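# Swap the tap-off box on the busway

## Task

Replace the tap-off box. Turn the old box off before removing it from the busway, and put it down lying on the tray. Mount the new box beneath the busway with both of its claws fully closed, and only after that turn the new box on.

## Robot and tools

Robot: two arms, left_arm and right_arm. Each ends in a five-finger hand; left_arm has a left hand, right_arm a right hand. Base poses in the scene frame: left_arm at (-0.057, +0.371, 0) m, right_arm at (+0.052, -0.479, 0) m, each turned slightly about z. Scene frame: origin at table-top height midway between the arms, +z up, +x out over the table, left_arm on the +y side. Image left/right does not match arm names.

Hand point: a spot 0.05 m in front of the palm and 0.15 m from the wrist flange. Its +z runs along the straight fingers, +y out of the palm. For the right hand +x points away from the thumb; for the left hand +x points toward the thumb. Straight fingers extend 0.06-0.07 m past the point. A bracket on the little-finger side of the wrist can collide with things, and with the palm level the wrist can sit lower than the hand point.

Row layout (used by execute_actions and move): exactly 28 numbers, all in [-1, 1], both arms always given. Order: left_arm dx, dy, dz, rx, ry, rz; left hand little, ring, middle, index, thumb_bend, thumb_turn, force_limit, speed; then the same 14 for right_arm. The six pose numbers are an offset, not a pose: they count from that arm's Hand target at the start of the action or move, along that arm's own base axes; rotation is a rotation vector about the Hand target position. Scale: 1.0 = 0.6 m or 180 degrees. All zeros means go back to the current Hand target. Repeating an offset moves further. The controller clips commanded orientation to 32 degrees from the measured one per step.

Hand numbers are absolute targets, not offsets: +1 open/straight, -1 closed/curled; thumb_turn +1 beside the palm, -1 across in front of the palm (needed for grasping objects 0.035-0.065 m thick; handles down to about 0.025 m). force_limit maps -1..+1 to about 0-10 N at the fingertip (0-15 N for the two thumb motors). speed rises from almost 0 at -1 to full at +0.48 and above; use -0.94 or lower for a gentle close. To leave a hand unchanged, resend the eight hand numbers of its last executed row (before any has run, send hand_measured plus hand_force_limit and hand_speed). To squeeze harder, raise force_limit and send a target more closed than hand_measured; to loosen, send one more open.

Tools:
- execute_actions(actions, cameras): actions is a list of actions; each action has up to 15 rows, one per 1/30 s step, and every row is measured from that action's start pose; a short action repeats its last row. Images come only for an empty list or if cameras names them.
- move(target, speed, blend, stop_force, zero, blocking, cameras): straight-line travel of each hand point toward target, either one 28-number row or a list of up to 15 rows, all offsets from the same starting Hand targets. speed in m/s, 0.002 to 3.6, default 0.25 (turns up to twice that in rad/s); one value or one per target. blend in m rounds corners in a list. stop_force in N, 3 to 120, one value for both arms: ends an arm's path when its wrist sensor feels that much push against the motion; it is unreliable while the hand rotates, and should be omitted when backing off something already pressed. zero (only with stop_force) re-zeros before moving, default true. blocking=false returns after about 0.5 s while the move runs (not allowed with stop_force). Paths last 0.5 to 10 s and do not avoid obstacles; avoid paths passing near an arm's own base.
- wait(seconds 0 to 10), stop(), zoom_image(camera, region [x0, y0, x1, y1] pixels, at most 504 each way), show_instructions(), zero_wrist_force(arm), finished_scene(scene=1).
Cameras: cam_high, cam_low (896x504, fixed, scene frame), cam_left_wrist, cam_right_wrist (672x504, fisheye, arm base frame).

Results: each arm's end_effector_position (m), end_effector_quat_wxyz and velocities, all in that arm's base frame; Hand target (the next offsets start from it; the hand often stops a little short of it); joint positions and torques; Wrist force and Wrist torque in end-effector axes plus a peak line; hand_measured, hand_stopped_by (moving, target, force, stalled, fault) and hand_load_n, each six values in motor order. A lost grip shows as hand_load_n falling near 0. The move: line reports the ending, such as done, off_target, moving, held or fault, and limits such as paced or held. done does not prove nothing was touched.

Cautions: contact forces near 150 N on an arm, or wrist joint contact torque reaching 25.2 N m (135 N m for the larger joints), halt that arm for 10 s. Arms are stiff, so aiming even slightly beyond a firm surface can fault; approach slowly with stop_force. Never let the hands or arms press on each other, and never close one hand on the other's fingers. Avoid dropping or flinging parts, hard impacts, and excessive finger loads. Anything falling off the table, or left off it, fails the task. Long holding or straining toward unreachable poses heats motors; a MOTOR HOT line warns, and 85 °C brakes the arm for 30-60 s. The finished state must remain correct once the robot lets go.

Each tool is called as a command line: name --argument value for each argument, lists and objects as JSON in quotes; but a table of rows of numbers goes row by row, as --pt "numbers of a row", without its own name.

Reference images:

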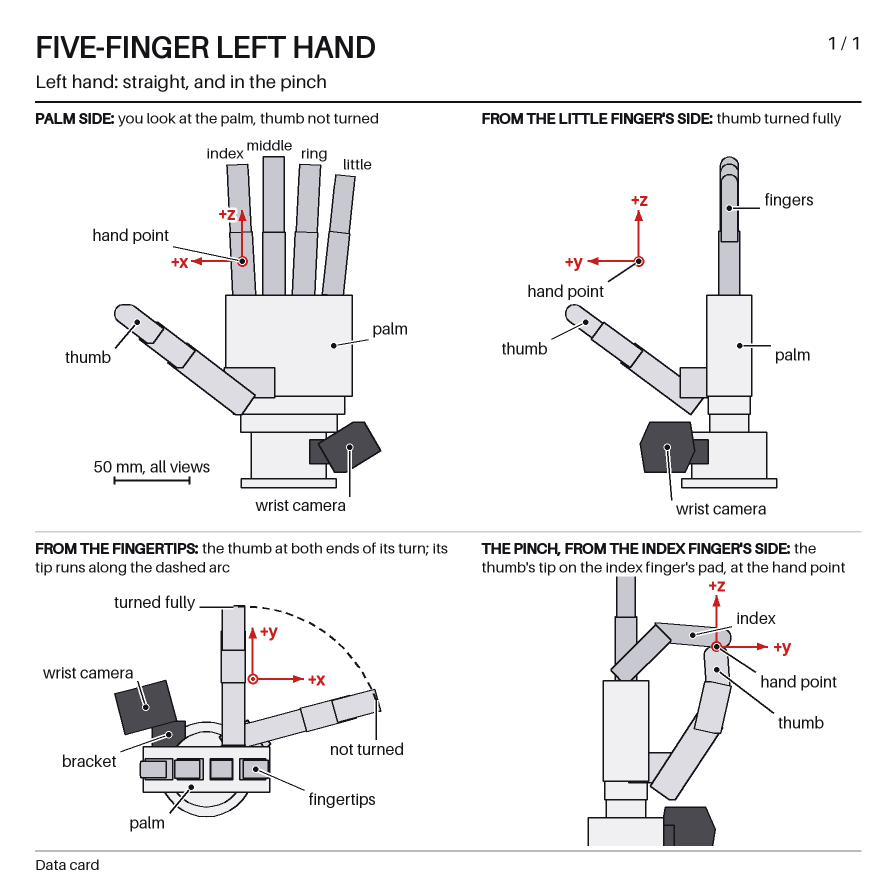

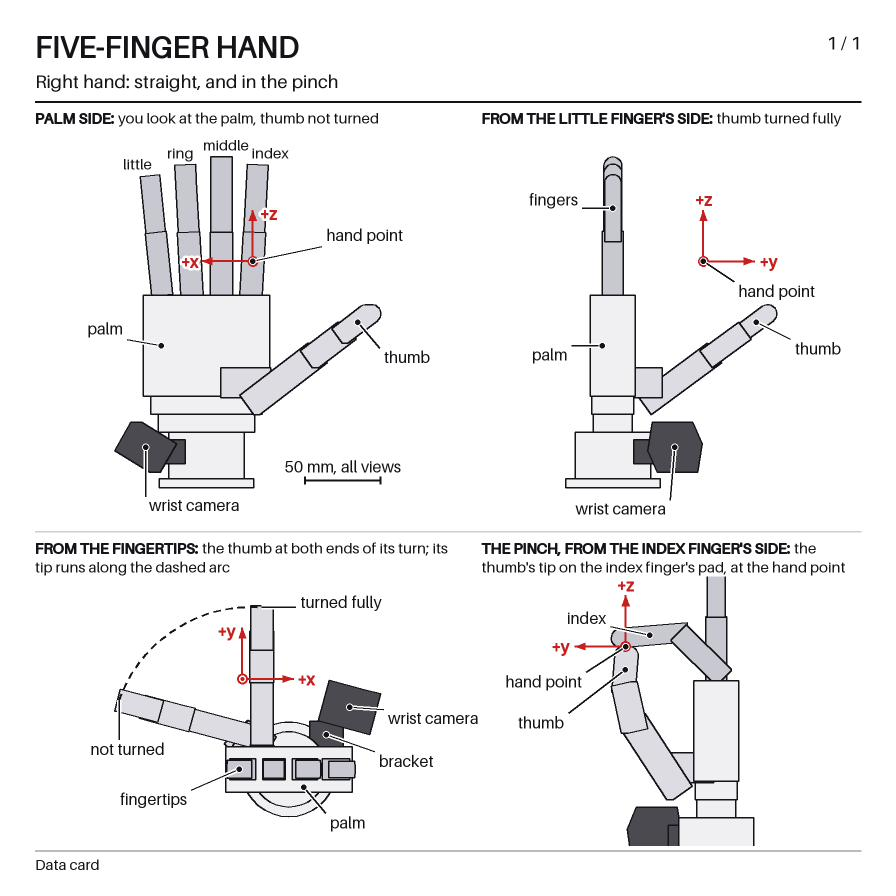

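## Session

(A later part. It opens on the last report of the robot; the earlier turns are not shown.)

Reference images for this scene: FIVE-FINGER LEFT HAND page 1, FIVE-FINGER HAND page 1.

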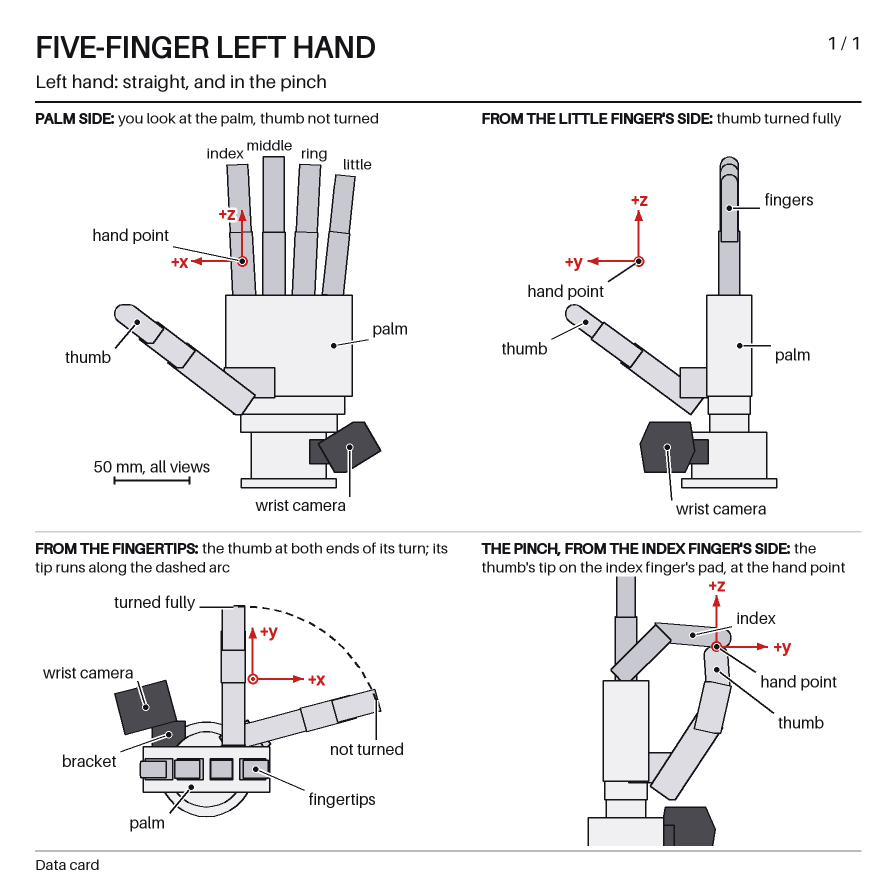

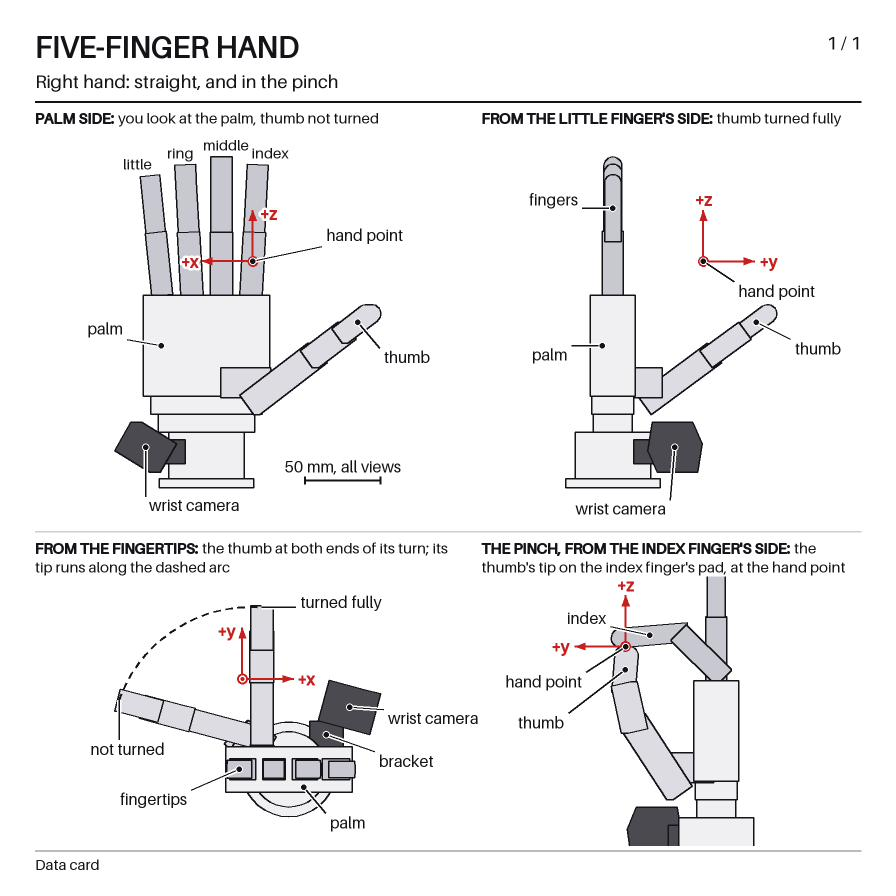

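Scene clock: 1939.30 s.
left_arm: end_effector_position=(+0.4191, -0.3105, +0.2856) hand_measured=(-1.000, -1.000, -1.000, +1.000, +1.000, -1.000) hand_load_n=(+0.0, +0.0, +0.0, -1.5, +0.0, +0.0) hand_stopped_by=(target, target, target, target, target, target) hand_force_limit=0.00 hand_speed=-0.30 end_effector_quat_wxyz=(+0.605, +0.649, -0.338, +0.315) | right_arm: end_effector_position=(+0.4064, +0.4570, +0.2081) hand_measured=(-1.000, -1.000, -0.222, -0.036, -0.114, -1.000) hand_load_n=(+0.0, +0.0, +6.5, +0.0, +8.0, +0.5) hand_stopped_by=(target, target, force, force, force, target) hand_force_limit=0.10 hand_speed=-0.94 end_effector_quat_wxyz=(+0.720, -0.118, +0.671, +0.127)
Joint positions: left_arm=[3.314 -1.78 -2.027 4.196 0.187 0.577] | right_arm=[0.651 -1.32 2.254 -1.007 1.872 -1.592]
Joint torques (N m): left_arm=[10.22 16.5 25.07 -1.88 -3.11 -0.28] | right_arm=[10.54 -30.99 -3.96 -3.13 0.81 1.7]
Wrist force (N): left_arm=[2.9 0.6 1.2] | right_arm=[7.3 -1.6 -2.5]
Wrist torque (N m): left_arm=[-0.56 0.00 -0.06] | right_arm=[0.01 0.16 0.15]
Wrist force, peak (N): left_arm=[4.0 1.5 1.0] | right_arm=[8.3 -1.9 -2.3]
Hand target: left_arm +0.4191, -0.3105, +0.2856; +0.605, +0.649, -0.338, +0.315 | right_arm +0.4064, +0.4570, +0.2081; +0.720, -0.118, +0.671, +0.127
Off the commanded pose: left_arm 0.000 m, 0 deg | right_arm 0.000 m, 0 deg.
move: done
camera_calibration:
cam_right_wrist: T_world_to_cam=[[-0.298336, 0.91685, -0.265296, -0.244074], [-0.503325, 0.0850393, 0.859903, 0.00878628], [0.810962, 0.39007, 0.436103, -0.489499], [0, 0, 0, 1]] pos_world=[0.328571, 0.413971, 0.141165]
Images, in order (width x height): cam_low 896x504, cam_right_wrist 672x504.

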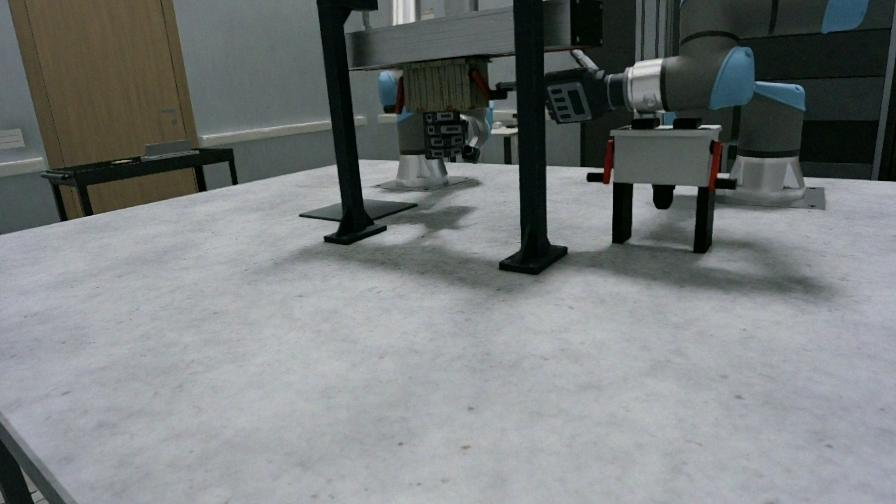

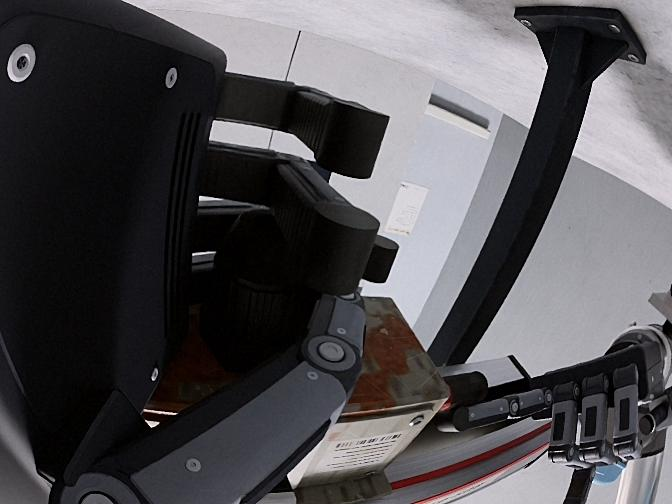

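move --pt "0.0138 -0.0048 -0.0118 0.0222 0 0 -1 -1 -1 1 1 -1 0 -0.3 0 0 0 0 0 0 -1 -1 -0.6 -0.6 -0.7 -1 0.1 -0.94" --pt "0.032 -0.01 -0.02 0.0444 0 0 -1 -1 -1 1 1 -1 0 -0.3 0 0 0 0 0 0 -1 -1 -0.6 -0.6 -0.7 -1 0.1 -0.94" --pt "0.0532 -0.0127 -0.026 0.0556 0 0 -1 -1 -1 1 1 -1 0 -0.3 0 0 0 0 0 0 -1 -1 -0.6 -0.6 -0.7 -1 0.1 -0.94" --pt "0.076 -0.0127 -0.0293 0.0556 0 0 -1 -1 -1 1 1 -1 0 -0.3 0 0 0 0 0 0 -1 -1 -0.6 -0.6 -0.7 -1 0.1 -0.94" --speed 0.035 --blend '[0.004, 0.004, 0.004, 0]' --stop_force 12 --cameras '["cam_low", "cam_right_wrist"]'

zoom_image --camera "cam_right_wrist" --region '[360, 340, 560, 504]'

zoom_image --camera "cam_low" --region '[440, 20, 620, 130]'

Scene clock: 1962.30 s.
left_arm: end_effector_position=(+0.4647, -0.3181, +0.2681) hand_measured=(-1.000, -1.000, -1.000, +1.000, +1.000, -1.000) hand_load_n=(+0.0, +0.5, +0.0, -0.5, +0.0, +0.0) hand_stopped_by=(target, target, target, target, target, target) hand_force_limit=0.00 hand_speed=-0.30 end_effector_quat_wxyz=(+0.546, +0.699, -0.364, +0.284) | right_arm: end_effector_position=(+0.4064, +0.4570, +0.2081) hand_measured=(-1.000, -1.000, -0.222, -0.036, -0.114, -1.000) hand_load_n=(+0.0, +0.0, +6.5, +0.0, +8.0, +0.5) hand_stopped_by=(target, target, force, force, force, target) hand_force_limit=0.10 hand_speed=-0.94 end_effector_quat_wxyz=(+0.720, -0.118, +0.671, +0.127)
Joint positions: left_arm=[3.289 -1.803 -2.045 4.885 0.286 -0.059] | right_arm=[0.651 -1.32 2.254 -1.007 1.872 -1.592]
Joint torques (N m): left_arm=[8.34 30.53 13.55 -0.65 -2.06 1.8] | right_arm=[5.92 -31.22 -4.01 -3.81 0.76 1.64]
Wrist force (N): left_arm=[2.7 -0.6 0.7] | right_arm=[6.4 -1.3 -2.9]
Wrist torque (N m): left_arm=[-0.56 -0.09 0.00] | right_arm=[0.04 0.16 0.18]
Wrist force, peak (N): left_arm=[3.2 0.9 1.3] | right_arm=[8.1 -1.4 -2.2]
Hand target: left_arm +0.4647, -0.3181, +0.2681; +0.546, +0.699, -0.364, +0.284 | right_arm +0.4064, +0.4570, +0.2081; +0.720, -0.118, +0.671, +0.127
Off the commanded pose: left_arm 0.000 m, 0 deg | right_arm 0.000 m, 0 deg.
move: done
camera_calibration:
cam_right_wrist: T_world_to_cam=[[-0.298336, 0.91685, -0.265296, -0.244074], [-0.503325, 0.0850393, 0.859903, 0.00878628], [0.810962, 0.39007, 0.436103, -0.489499], [0, 0, 0, 1]] pos_world=[0.328571, 0.413971, 0.141165]
Images, in order (width x height): cam_low 896x504, cam_right_wrist 672x504.

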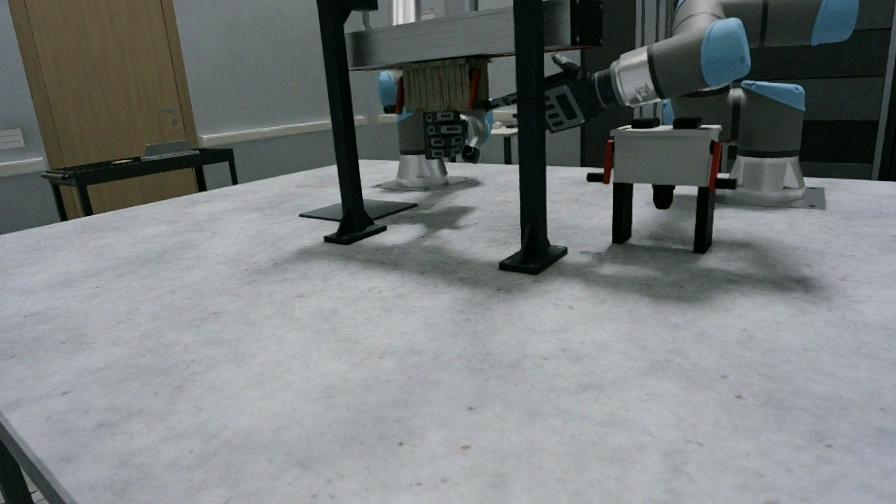

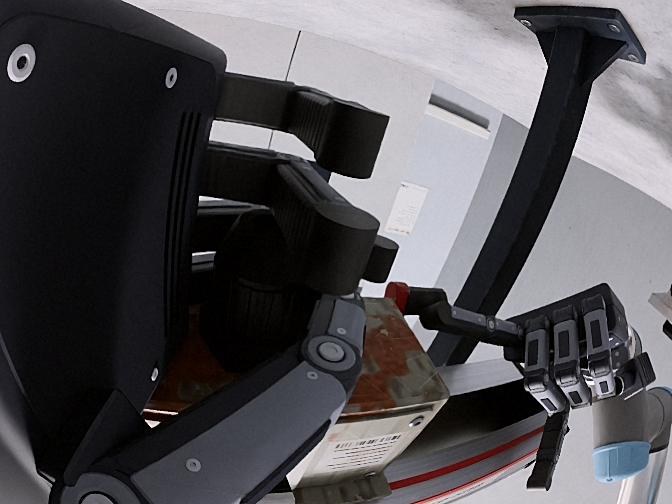

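Scaled by 2.520 from the camera's 672x504 image, which has a finer 960x720 frame.

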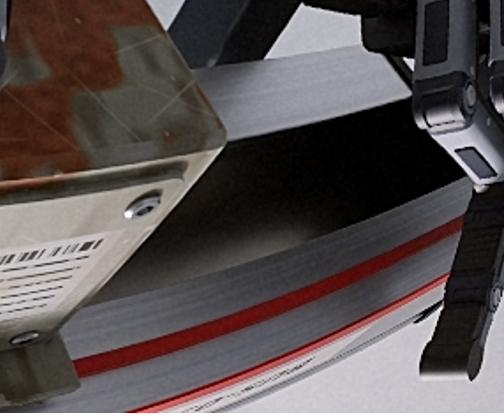

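Scaled by 2.800 from the camera's 896x504 image, which has a finer 1280x720 frame.

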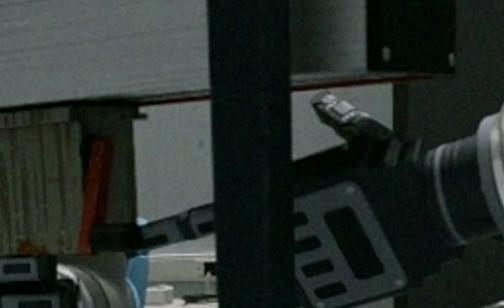

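move --target '[0.02, 0, 0.001, 0, 0, 0, -1, -1, -1, 1, 1, -1, 0, -0.3, 0, 0, 0, 0, 0, 0, -1, -1, -0.6, -0.6, -0.7, -1, 0.1, -0.94]' --speed 0.03 --stop_force 8 --cameras '["cam_low"]'

zoom_image --camera "cam_low" --region '[380, 20, 620, 180]'

Scene clock: 1967.90 s.
left_arm: end_effector_position=(+0.4676, -0.3180, +0.2681) hand_measured=(-1.000, -1.000, -1.000, +1.000, +1.000, -1.000) hand_load_n=(+0.0, +0.0, +0.0, -6.5, +0.5, +0.0) hand_stopped_by=(target, target, target, target, target, target) hand_force_limit=0.00 hand_speed=-0.30 end_effector_quat_wxyz=(+0.546, +0.699, -0.364, +0.284) | right_arm: end_effector_position=(+0.4064, +0.4570, +0.2081) hand_measured=(-1.000, -1.000, -0.222, -0.036, -0.114, -1.000) hand_load_n=(+0.0, +0.0, +6.5, +2.5, +8.5, +1.0) hand_stopped_by=(target, target, force, force, force, target) hand_force_limit=0.10 hand_speed=-0.94 end_effector_quat_wxyz=(+0.720, -0.118, +0.671, +0.127)
Joint positions: left_arm=[3.289 -1.809 -2.037 4.885 0.286 -0.061] | right_arm=[0.651 -1.32 2.254 -1.007 1.872 -1.592]
Joint torques (N m): left_arm=[12.15 18.04 27.35 -0.12 0.15 -0.75] | right_arm=[-1.77 -30.93 -3.34 -4.15 -2.59 1.63]
Wrist force (N): left_arm=[-1.3 4.4 0.4] | right_arm=[7.0 -4.3 1.3]
Wrist torque (N m): left_arm=[-0.65 -0.19 -0.31] | right_arm=[-0.15 0.17 0.23]
Wrist force, peak (N): left_arm=[-9.3 11.0 -1.7] | right_arm=[5.4 -7.4 7.5]
Hand target: left_arm +0.4676, -0.3180, +0.2681; +0.546, +0.699, -0.364, +0.284 (not the last commanded pose) | right_arm +0.4064, +0.4570, +0.2081; +0.720, -0.118, +0.671, +0.127
Off the commanded pose: left_arm 0.009 m, 0 deg | right_arm 0.000 m, 0 deg.
move: contact (left_arm)
Images, in order (width x height): cam_low 896x504.

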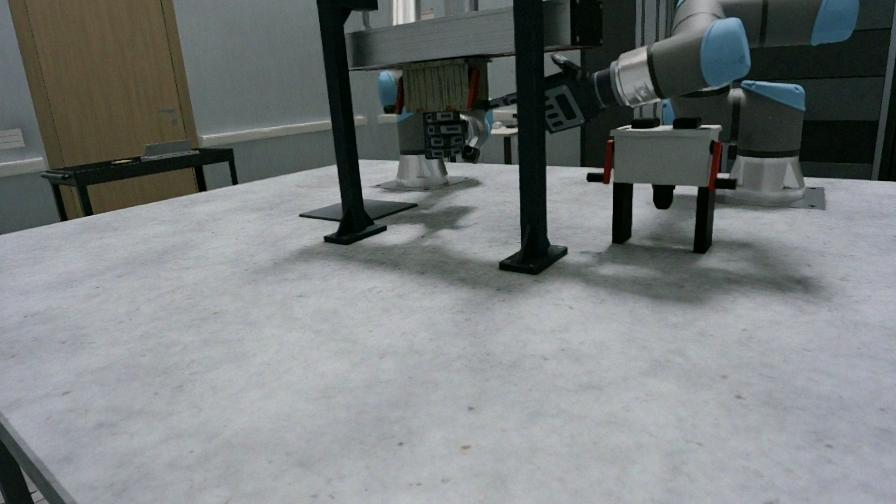

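Scaled by 2.100 from the camera's 896x504 image, which has a finer 1280x720 frame.

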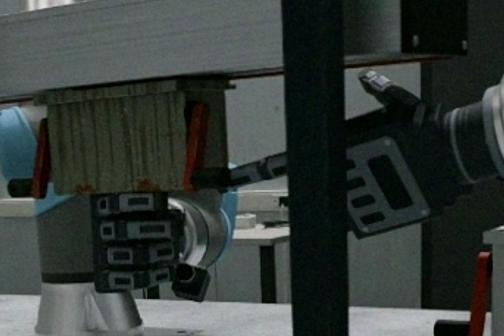

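move --pt "-0.1667 0.01 0 0 0 0 -1 -1 -1 1 1 -1 0 -0.3 0 0 0 0 0 0 -1 -1 -0.7 -0.7 -0.8 -1 0.3 -0.94" --pt "-0.20 0.15 0.15 0 0 0 -1 -1 -1 1 1 -1 0 -0.3 0 0 0 0 0 0 -1 -1 -0.7 -0.7 -0.8 -1 0.3 -0.94" --speed 0.12 --cameras '["cam_high", "cam_low", "cam_right_wrist"]'

zoom_image --camera "cam_low" --region '[380, 20, 560, 180]'

Scene clock: 1983.50 s.
left_arm: end_effector_position=(+0.3476, -0.2280, +0.3581) hand_measured=(-1.000, -1.000, -1.000, +1.000, +1.000, -1.000) hand_load_n=(+0.0, +0.0, +0.0, +0.0, +0.0, -0.5) hand_stopped_by=(target, target, target, target, target, target) hand_force_limit=0.00 hand_speed=-0.30 end_effector_quat_wxyz=(+0.546, +0.699, -0.364, +0.284) | right_arm: end_effector_position=(+0.4064, +0.4570, +0.2081) hand_measured=(-1.000, -1.000, -0.224, -0.236, -0.116, -1.000) hand_load_n=(+0.0, +0.0, +7.0, +8.0, +11.0, +0.5) hand_stopped_by=(target, target, force, force, force, target) hand_force_limit=0.30 hand_speed=-0.94 end_effector_quat_wxyz=(+0.720, -0.118, +0.671, +0.127)
Joint positions: left_arm=[3.576 -1.424 -2.073 4.032 0.496 0.478] | right_arm=[0.651 -1.32 2.254 -1.007 1.872 -1.592]
Joint torques (N m): left_arm=[3.93 13.71 25.49 -1.62 -1.25 1.16] | right_arm=[-4.35 -31.38 -3.75 -4.13 1.08 1.6]
Wrist force (N): left_arm=[2.8 -1.0 1.1] | right_arm=[6.8 -1.8 -2.2]
Wrist torque (N m): left_arm=[-0.62 -0.07 0.03] | right_arm=[0.06 0.25 0.22]
Wrist force, peak (N): left_arm=[-1.3 5.0 0.2] | right_arm=[7.2 -4.4 1.2]
Hand target: left_arm +0.3476, -0.2280, +0.3581; +0.546, +0.699, -0.364, +0.284 | right_arm +0.4064, +0.4570, +0.2081; +0.720, -0.118, +0.671, +0.127
Off the commanded pose: left_arm 0.000 m, 0 deg | right_arm 0.000 m, 0 deg.
move: done
camera_calibration:
cam_right_wrist: T_world_to_cam=[[-0.298336, 0.91685, -0.265296, -0.244074], [-0.503325, 0.0850393, 0.859903, 0.00878628], [0.810962, 0.39007, 0.436103, -0.489499], [0, 0, 0, 1]] pos_world=[0.328571, 0.413971, 0.141165]
Images, in order (width x height): cam_high 896x504, cam_low 896x504, cam_right_wrist 672x504.

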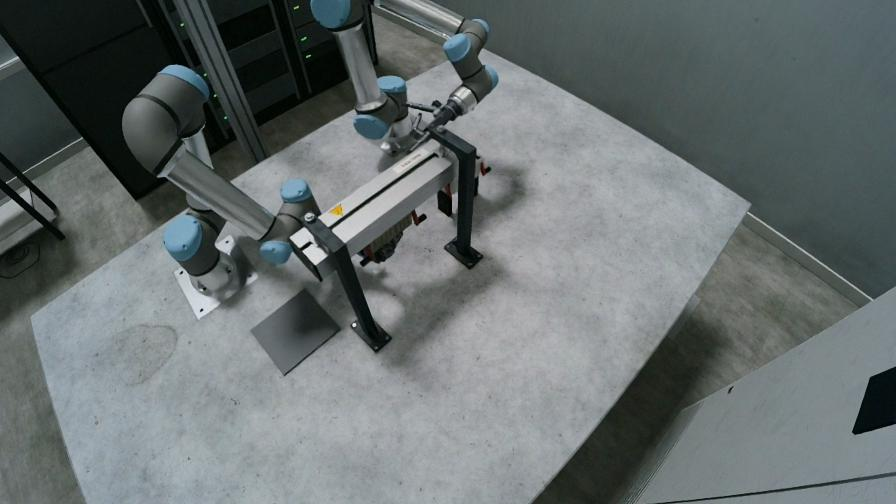

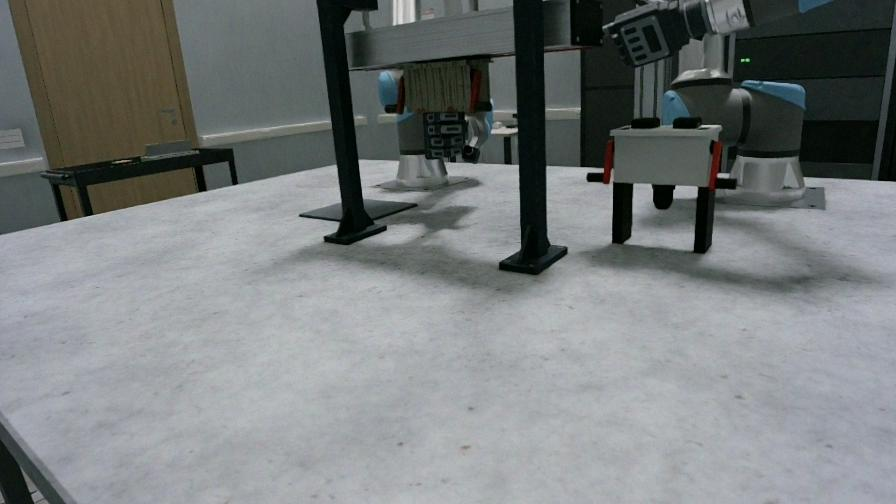

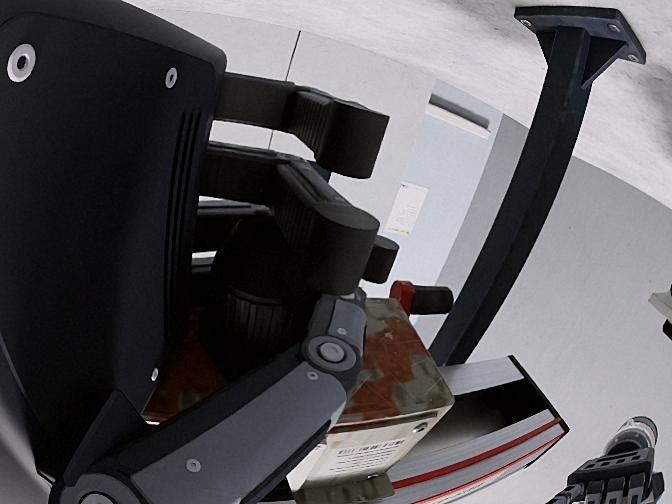

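Scaled by 2.800 from the camera's 896x504 image, which has a finer 1280x720 frame.

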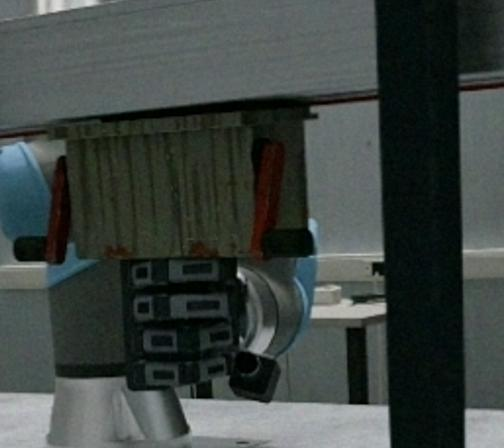

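move --target '[0, 0, 0, 0, 0, 0, -1, -1, -1, 1, 1, -1, 0, -0.3, 0, 0, -0.075, 0, 0, 0, -1, -1, -0.7, -0.7, -0.8, -1, 0.3, -0.94]' --speed 0.03 --cameras '["cam_low", "cam_right_wrist"]'

zoom_image --camera "cam_low" --region '[380, 20, 560, 200]'

Scene clock: 1991.93 s.
left_arm: end_effector_position=(+0.3476, -0.2280, +0.3581) hand_measured=(-1.000, -1.000, -1.000, +1.000, +1.000, -1.000) hand_load_n=(+0.0, +0.0, +0.0, +0.0, +0.0, -0.5) hand_stopped_by=(target, target, target, target, target, target) hand_force_limit=0.00 hand_speed=-0.30 end_effector_quat_wxyz=(+0.546, +0.699, -0.364, +0.284) | right_arm: end_effector_position=(+0.4064, +0.4570, +0.1630) hand_measured=(-1.000, -1.000, -0.224, -0.236, -0.116, -1.000) hand_load_n=(+0.0, +0.0, +7.5, +6.5, +10.0, +0.5) hand_stopped_by=(target, target, force, force, force, target) hand_force_limit=0.30 hand_speed=-0.94 end_effector_quat_wxyz=(+0.720, -0.118, +0.671, +0.127) end_effector_velocity=(+0.000, +0.000, +0.000) end_effector_angular_velocity=(-0.003, +0.002, +0.000)
Joint positions: left_arm=[3.577 -1.424 -2.073 4.032 0.496 0.478] | right_arm=[0.651 -1.204 2.28 -1.15 1.872 -1.592]
Joint velocities: left_arm=[within noise] | right_arm=[0 -0.002 0 0.005 0 -0.002]
Joint torques (N m): left_arm=[8.06 17.88 27.81 -1.4 1.69 1.34] | right_arm=[-4.85 -37.89 -11.85 0.06 -0.23 1.51]
Wrist force (N): left_arm=[2.6 -0.8 1.2] | right_arm=[6.9 -1.3 -4.0]
Wrist torque (N m): left_arm=[-0.59 -0.03 0.01] | right_arm=[0.05 -0.01 0.16]
Wrist force, peak (N): left_arm=[3.1 -1.1 1.2] | right_arm=[7.5 -1.4 -3.9]
Hand target: left_arm +0.3476, -0.2280, +0.3581; +0.546, +0.699, -0.364, +0.284 | right_arm +0.4064, +0.4570, +0.1631; +0.720, -0.118, +0.671, +0.127
Off the commanded pose: left_arm 0.000 m, 0 deg | right_arm 0.000 m, 0 deg.
move: done
camera_calibration:
cam_right_wrist: T_world_to_cam=[[-0.298371, 0.916842, -0.265284, -0.256028], [-0.503247, 0.0850488, 0.859947, 0.0473981], [0.810998, 0.390087, 0.436022, -0.469804], [0, 0, 0, 1]] pos_world=[0.328471, 0.413971, 0.0961644]
Images, in order (width x height): cam_low 896x504, cam_right_wrist 672x504.

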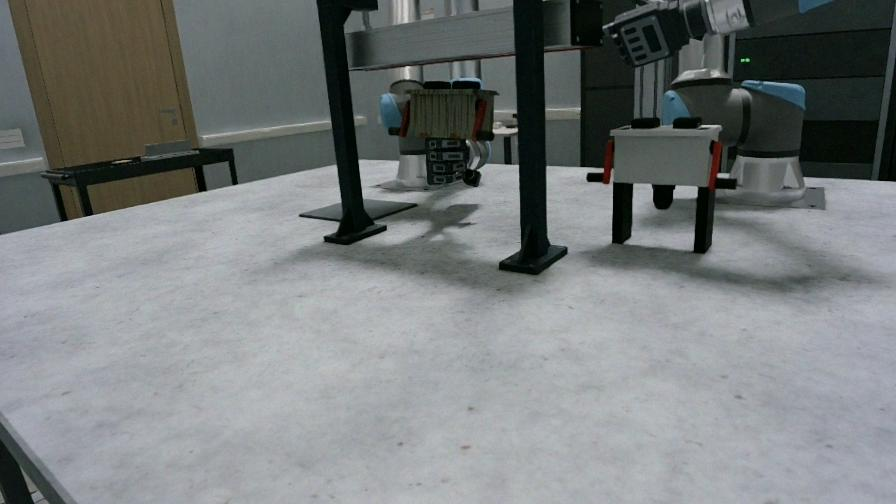

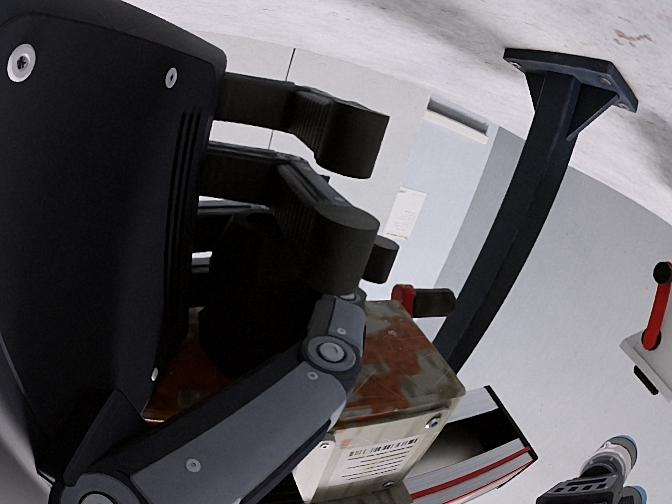

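Scaled by 2.800 from the camera's 896x504 image, which has a finer 1280x720 frame.

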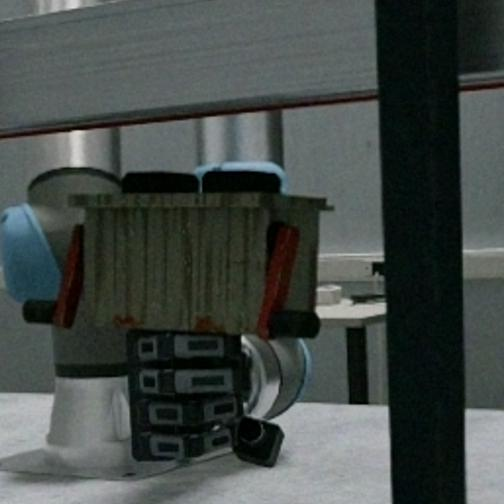

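move --target '[0, 0, 0, 0, 0, 0, -1, -1, -1, 1, 1, -1, 0, -0.3, -0.194, -0.045, 0.0283, -0.0078, 0.0210, 0, -1, -1, -0.7, -0.7, -0.8, -1, 0.3, -0.94]' --speed 0.1 --cameras '["cam_high", "cam_low"]'

Scene clock: 2100.43 s.
left_arm: end_effector_position=(+0.3476, -0.2280, +0.3581) hand_measured=(-1.000, -1.000, -1.000, +1.000, +1.000, -1.000) hand_load_n=(+0.0, +0.0, +0.0, +0.0, +0.0, +0.0) hand_stopped_by=(target, target, target, target, target, target) hand_force_limit=0.00 hand_speed=-0.30 end_effector_quat_wxyz=(+0.546, +0.699, -0.364, +0.284) | right_arm: end_effector_position=(+0.2900, +0.4300, +0.1800) hand_measured=(-1.000, -1.000, -0.224, -0.236, -0.116, -1.000) hand_load_n=(+0.0, +0.0, +7.0, +6.5, +10.0, +0.5) hand_stopped_by=(target, target, force, force, force, target) hand_force_limit=0.30 hand_speed=-0.94 end_effector_quat_wxyz=(+0.696, -0.123, +0.696, +0.123)
Joint positions: left_arm=[3.577 -1.424 -2.073 4.032 0.496 0.478] | right_arm=[0.85 -1.427 2.447 -1.021 2.071 -1.57]
Joint torques (N m): left_arm=[5.93 17.84 25.57 3.25 0.65 -0.66] | right_arm=[6.45 -26.75 -29.28 -3.82 0.45 -1.65]
Wrist force (N): left_arm=[2.5 -1.1 1.4] | right_arm=[6.6 -1.4 -3.7]
Wrist torque (N m): left_arm=[-0.64 -0.02 0.02] | right_arm=[0.03 0.03 0.16]
Wrist force, peak (N): left_arm=[3.1 -1.1 1.1] | right_arm=[7.1 -1.4 -4.1]
Hand target: left_arm +0.3476, -0.2280, +0.3581; +0.546, +0.699, -0.364, +0.284 | right_arm +0.2900, +0.4300, +0.1801; +0.696, -0.123, +0.696, +0.123
Off the commanded pose: left_arm 0.000 m, 0 deg | right_arm 0.000 m, 0 deg.
move: done
Images, in order (width x height): cam_high 896x504, cam_low 896x504.

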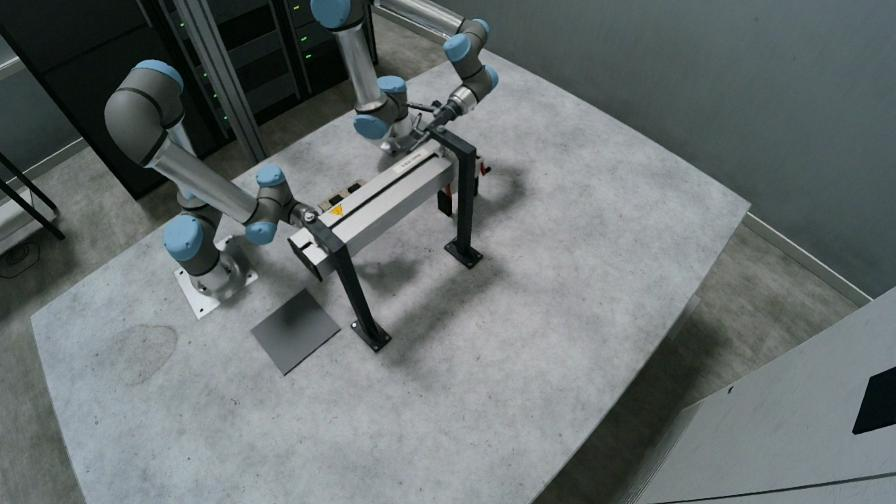

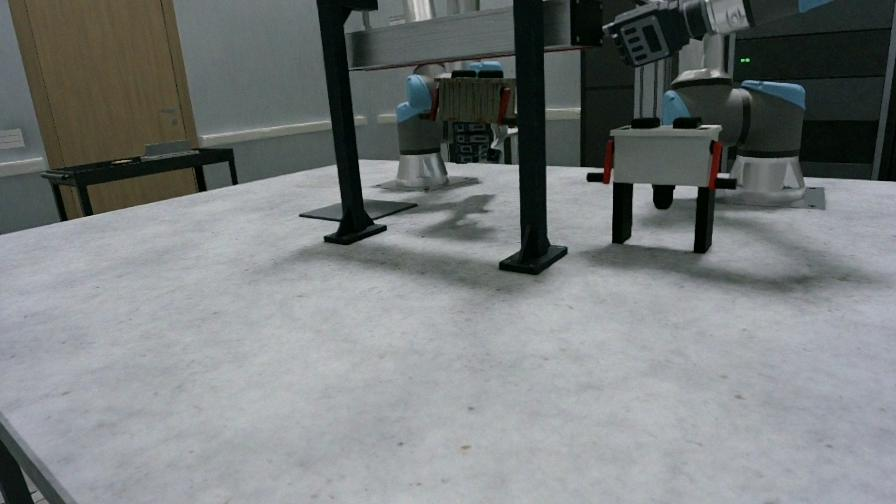

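move --target '[0, 0, 0, 0, 0, 0, -1, -1, -1, 1, 1, -1, 0, -0.3, 0.0667, -0.2833, 0, 0, 0, 0.1444, -1, -1, -0.7, -0.7, -0.8, -1, 0.3, -0.94]' --speed 0.12

move --target '[0, 0, 0, 0, 0, 0, -1, -1, -1, 1, 1, -1, 0, -0.3, 0.02, -0.0667, 0, 0, 0, 0.0611, -1, -1, -0.7, -0.7, -0.8, -1, 0.3, -0.94]' --speed 0.08 --cameras '["cam_high", "cam_low"]'

Scene clock: 2110.57 s.
left_arm: end_effector_position=(+0.3476, -0.2280, +0.3581) hand_measured=(-1.000, -1.000, -1.000, +1.000, +1.000, -1.000) hand_load_n=(+0.0, +0.0, +0.0, +0.0, +0.0, +0.0) hand_stopped_by=(target, target, target, target, target, target) hand_force_limit=0.00 hand_speed=-0.30 end_effector_quat_wxyz=(+0.546, +0.699, -0.364, +0.284) | right_arm: end_effector_position=(+0.3301, +0.2601, +0.1801) hand_measured=(-1.000, -1.000, -0.224, -0.236, -0.116, -1.000) hand_load_n=(+0.0, +0.0, +7.0, +6.5, +10.0, +0.5) hand_stopped_by=(target, target, force, force, force, target) hand_force_limit=0.30 hand_speed=-0.94 end_effector_quat_wxyz=(+0.651, -0.276, +0.651, +0.276) end_effector_velocity=(-0.001, +0.000, +0.000) end_effector_angular_velocity=(+0.000, +0.000, +0.004)
Joint positions: left_arm=[3.577 -1.424 -2.073 4.032 0.496 0.478] | right_arm=[-0.526 -1.688 2.715 -1.029 0.242 -1.569]
Joint velocities: left_arm=[within noise] | right_arm=[-0.002 0.001 0 -0.001 -0.007 -0.001]
Joint torques (N m): left_arm=[5.25 18.04 24.92 3.17 0.53 -0.62] | right_arm=[-9.15 1.34 -0.37 0.24 -1.42 -1.17]
Wrist force (N): left_arm=[2.7 -0.9 1.2] | right_arm=[6.7 -1.5 -3.5]
Wrist torque (N m): left_arm=[-0.60 -0.05 0.02] | right_arm=[0.00 0.00 0.24]
Wrist force, peak (N): left_arm=[2.9 -1.2 1.4] | right_arm=[6.8 -2.8 -3.9]
Hand target: left_arm +0.3476, -0.2280, +0.3581; +0.546, +0.699, -0.364, +0.284 | right_arm +0.3301, +0.2600, +0.1801; +0.651, -0.276, +0.651, +0.276
Off the commanded pose: left_arm 0.000 m, 0 deg | right_arm 0.000 m, 0 deg.
move: done

Scene clock: 2112.23 s.
left_arm: end_effector_position=(+0.3476, -0.2280, +0.3581) hand_measured=(-1.000, -1.000, -1.000, +1.000, +1.000, -1.000) hand_load_n=(+0.0, +0.0, +0.0, +0.0, +0.0, +0.0) hand_stopped_by=(target, target, target, target, target, target) hand_force_limit=0.00 hand_speed=-0.30 end_effector_quat_wxyz=(+0.546, +0.699, -0.364, +0.284) | right_arm: end_effector_position=(+0.3421, +0.2200, +0.1801) hand_measured=(-1.000, -1.000, -0.224, -0.236, -0.116, -1.000) hand_load_n=(+0.0, +0.0, +7.5, +6.5, +10.0, +0.5) hand_stopped_by=(target, target, force, force, force, target) hand_force_limit=0.30 hand_speed=-0.94 end_effector_quat_wxyz=(+0.621, -0.337, +0.622, +0.337) end_effector_velocity=(+0.000, +0.000, +0.000) end_effector_angular_velocity=(+0.000, +0.000, +0.002)
Joint positions: left_arm=[3.577 -1.424 -2.073 4.032 0.496 0.478] | right_arm=[-0.633 -1.522 2.561 -1.044 -0.057 -1.565]
Joint velocities: left_arm=[within noise] | right_arm=[0 0 0.001 -0.006 -0.001 0.006]
Joint torques (N m): left_arm=[5.31 18.11 25.12 3.28 0.42 -0.55] | right_arm=[8.77 -13.35 -23.84 -2.05 -1.5 2.03]
Wrist force (N): left_arm=[2.4 -1.1 1.1] | right_arm=[6.3 -1.4 -3.5]
Wrist torque (N m): left_arm=[-0.64 -0.01 0.02] | right_arm=[0.01 0.07 0.20]
Wrist force, peak (N): left_arm=[2.8 -1.3 1.5] | right_arm=[6.9 -1.4 -3.6]
Hand target: left_arm +0.3476, -0.2280, +0.3581; +0.546, +0.699, -0.364, +0.284 | right_arm +0.3421, +0.2200, +0.1801; +0.621, -0.337, +0.621, +0.338
Off the commanded pose: left_arm 0.000 m, 0 deg | right_arm 0.000 m, 0 deg.
move: done
Images, in order (width x height): cam_high 896x504, cam_low 896x504.

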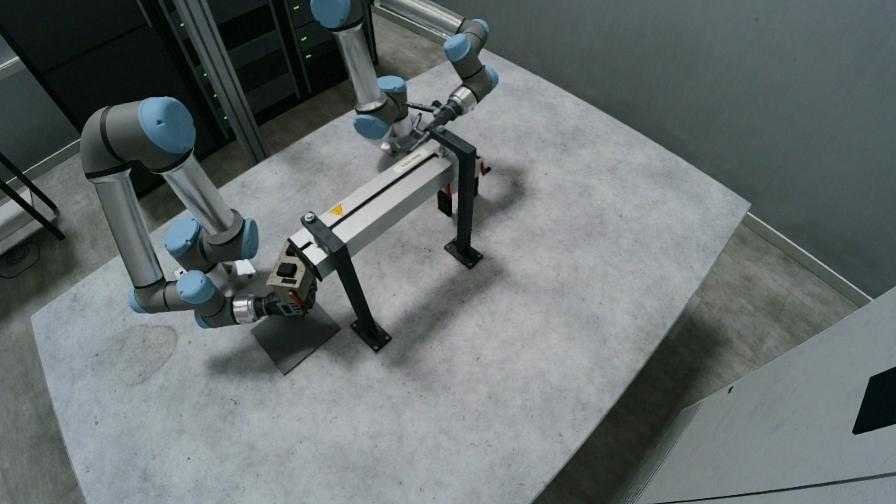

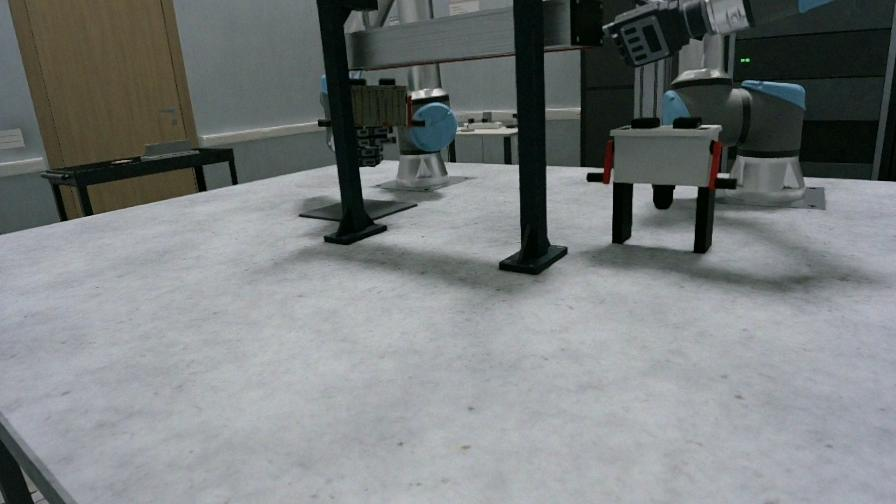

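move --pt "0 0 0 0 0 0 -1 -1 -1 1 1 -1 0 -0.3 0.0465 -0.2167 0 0 0 0.0833 -1 -1 -0.7 -0.7 -0.8 -1 0.3 -0.94" --pt "0 0 0 0 0 0 -1 -1 -1 1 1 -1 0 -0.3 0.0598 -0.2333 0.10 0 0 0.0833 -1 -1 -0.7 -0.7 -0.8 -1 0.3 -0.94" --speed 0.12 --blend '[0.02, 0]' --cameras '["cam_high", "cam_low"]'

Scene clock: 2120.10 s.
left_arm: end_effector_position=(+0.3476, -0.2280, +0.3581) hand_measured=(-1.000, -1.000, -1.000, +1.000, +1.000, -1.000) hand_load_n=(+0.0, +0.0, +0.0, +0.0, -0.5, +0.0) hand_stopped_by=(target, target, target, target, target, target) hand_force_limit=0.00 hand_speed=-0.30 end_effector_quat_wxyz=(+0.546, +0.699, -0.364, +0.284) | right_arm: end_effector_position=(+0.3779, +0.0800, +0.2400) hand_measured=(-1.000, -1.000, -0.224, -0.236, -0.116, -1.000) hand_load_n=(+0.0, +0.0, +7.5, +6.5, +10.0, +0.5) hand_stopped_by=(target, target, force, force, force, target) hand_force_limit=0.30 hand_speed=-0.94 end_effector_quat_wxyz=(+0.572, -0.415, +0.572, +0.416)
Joint positions: left_arm=[3.577 -1.424 -2.073 4.032 0.496 0.478] | right_arm=[-0.799 -1.356 2.111 -0.755 -0.485 -1.571]
Joint torques (N m): left_arm=[4.39 17.19 23.7 3.24 0.05 -0.54] | right_arm=[1.12 -32.61 -5.76 3.53 0.01 -0.95]
Wrist force (N): left_arm=[2.9 -0.9 1.2] | right_arm=[6.6 -1.4 -3.8]
Wrist torque (N m): left_arm=[-0.61 -0.08 0.04] | right_arm=[0.03 0.03 0.26]
Wrist force, peak (N): left_arm=[3.1 -1.3 1.2] | right_arm=[7.3 -1.4 -3.9]
Hand target: left_arm +0.3476, -0.2280, +0.3581; +0.546, +0.699, -0.364, +0.284 | right_arm +0.3779, +0.0800, +0.2401; +0.572, -0.415, +0.572, +0.416
Off the commanded pose: left_arm 0.000 m, 0 deg | right_arm 0.000 m, 0 deg.
move: done
Images, in order (width x height): cam_high 896x504, cam_low 896x504.

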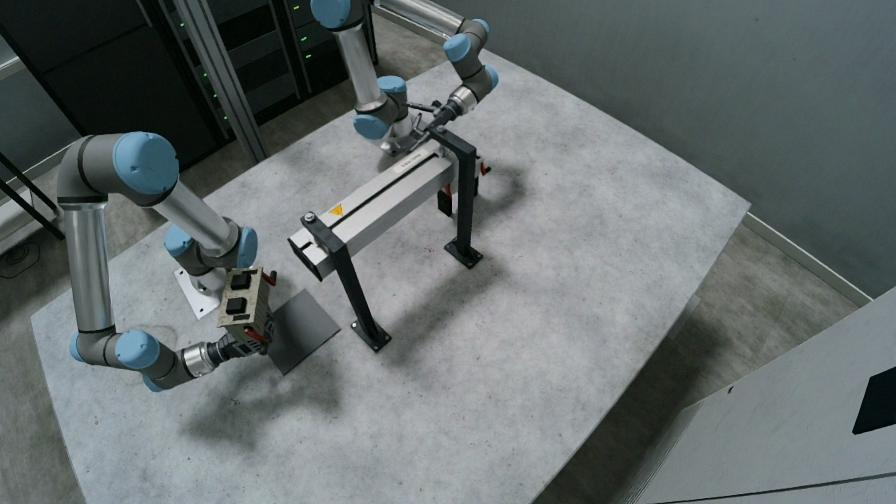

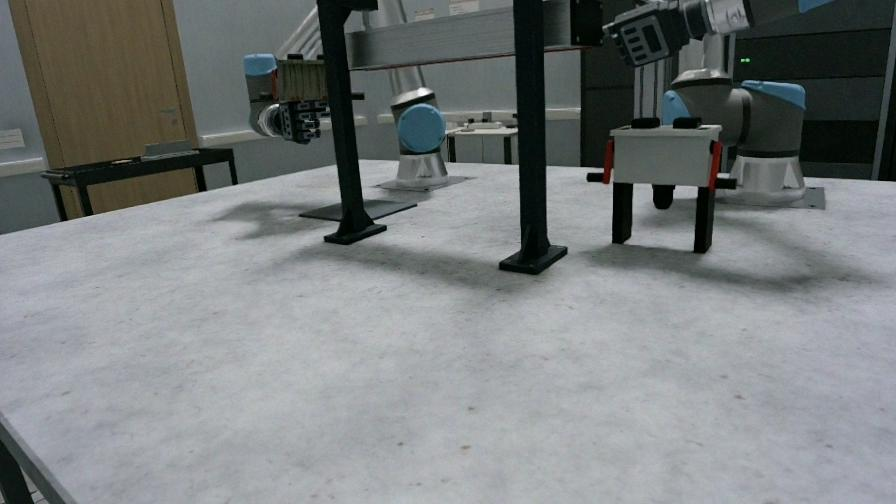

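move --target '[0, 0, 0, 0, 0, 0, -1, -1, -1, 1, 1, -1, 0, -0.3, 0, 0, 0.02, 0.1545, 0.4755, 0, -1, -1, -0.7, -0.7, -0.8, -1, 0.3, -0.94]' --speed 0.2 --cameras '["cam_high", "cam_low", "cam_right_wrist"]'

Scene clock: 2130.83 s.
left_arm: end_effector_position=(+0.3476, -0.2280, +0.3581) hand_measured=(-1.000, -1.000, -1.000, +1.000, +1.000, -1.000) hand_load_n=(+0.0, +0.0, +0.0, +0.0, +0.0, -0.5) hand_stopped_by=(target, target, target, target, target, target) hand_force_limit=0.00 hand_speed=-0.30 end_effector_quat_wxyz=(+0.546, +0.699, -0.364, +0.284) | right_arm: end_effector_position=(+0.3779, +0.0801, +0.2521) hand_measured=(-1.000, -1.000, -0.224, -0.236, -0.116, -1.000) hand_load_n=(+0.0, +0.0, +7.5, +7.0, +10.5, +1.0) hand_stopped_by=(target, target, force, force, force, target) hand_force_limit=0.30 hand_speed=-0.94 end_effector_quat_wxyz=(+0.111, +0.111, +0.698, +0.698) end_effector_velocity=(+0.000, +0.000, +0.000) end_effector_angular_velocity=(+0.001, +0.004, +0.000)
Joint positions: left_arm=[3.577 -1.424 -2.073 4.032 0.496 0.478] | right_arm=[-0.947 -1.522 2.375 -0.853 -0.632 0]
Joint velocities: left_arm=[within noise] | right_arm=[0.001 0 0 0 0 0.005]
Joint torques (N m): left_arm=[3.24 17.8 23.11 3.21 -0.3 -0.61] | right_arm=[9.2 -11.05 -28.31 -1.12 2.15 1.31]
Wrist force (N): left_arm=[2.6 -0.9 1.3] | right_arm=[-0.3 -9.0 -3.2]
Wrist torque (N m): left_arm=[-0.61 -0.03 0.01] | right_arm=[-0.31 0.27 0.08]
Wrist force, peak (N): left_arm=[2.9 -1.2 1.5] | right_arm=[0.7 -9.0 -3.6]
Hand target: left_arm +0.3476, -0.2280, +0.3581; +0.546, +0.699, -0.364, +0.284 | right_arm +0.3779, +0.0800, +0.2521; +0.111, +0.111, +0.698, +0.698
Off the commanded pose: left_arm 0.000 m, 0 deg | right_arm 0.000 m, 0 deg.
move: done
camera_calibration:
cam_right_wrist: T_world_to_cam=[[-0.249955, 0.0966732, 0.963419, -0.157643], [0.727101, -0.638333, 0.252696, -0.265416], [0.639411, 0.763666, 0.0892632, -0.216116], [0, 0, 0, 1]] pos_world=[0.291768, 0.0108568, 0.238237]
Images, in order (width x height): cam_high 896x504, cam_low 896x504, cam_right_wrist 672x504.

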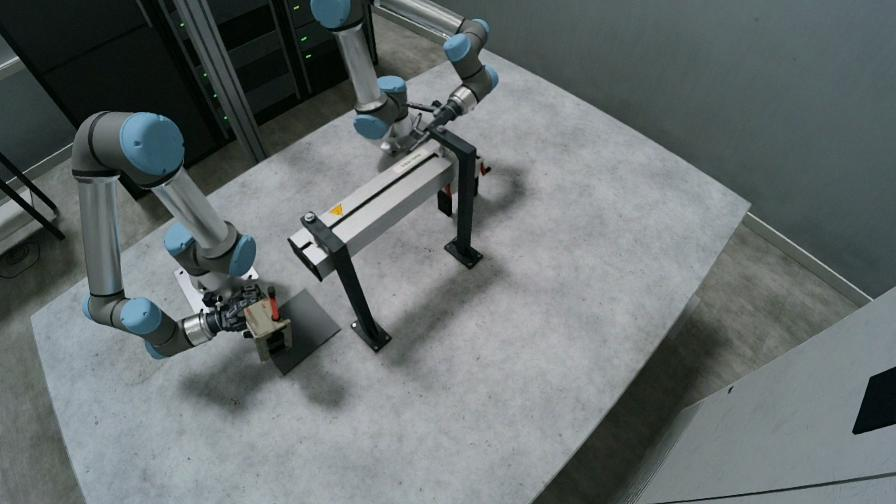

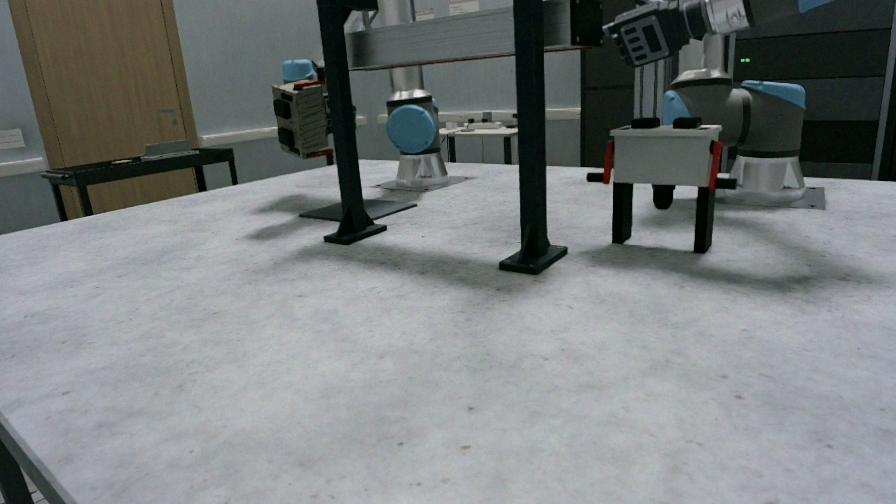

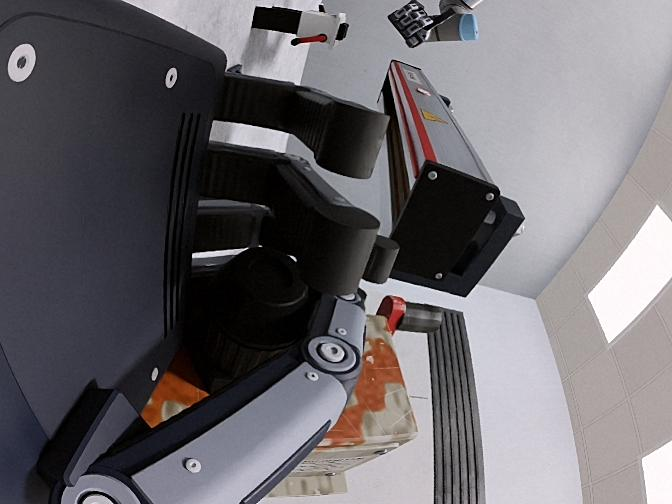

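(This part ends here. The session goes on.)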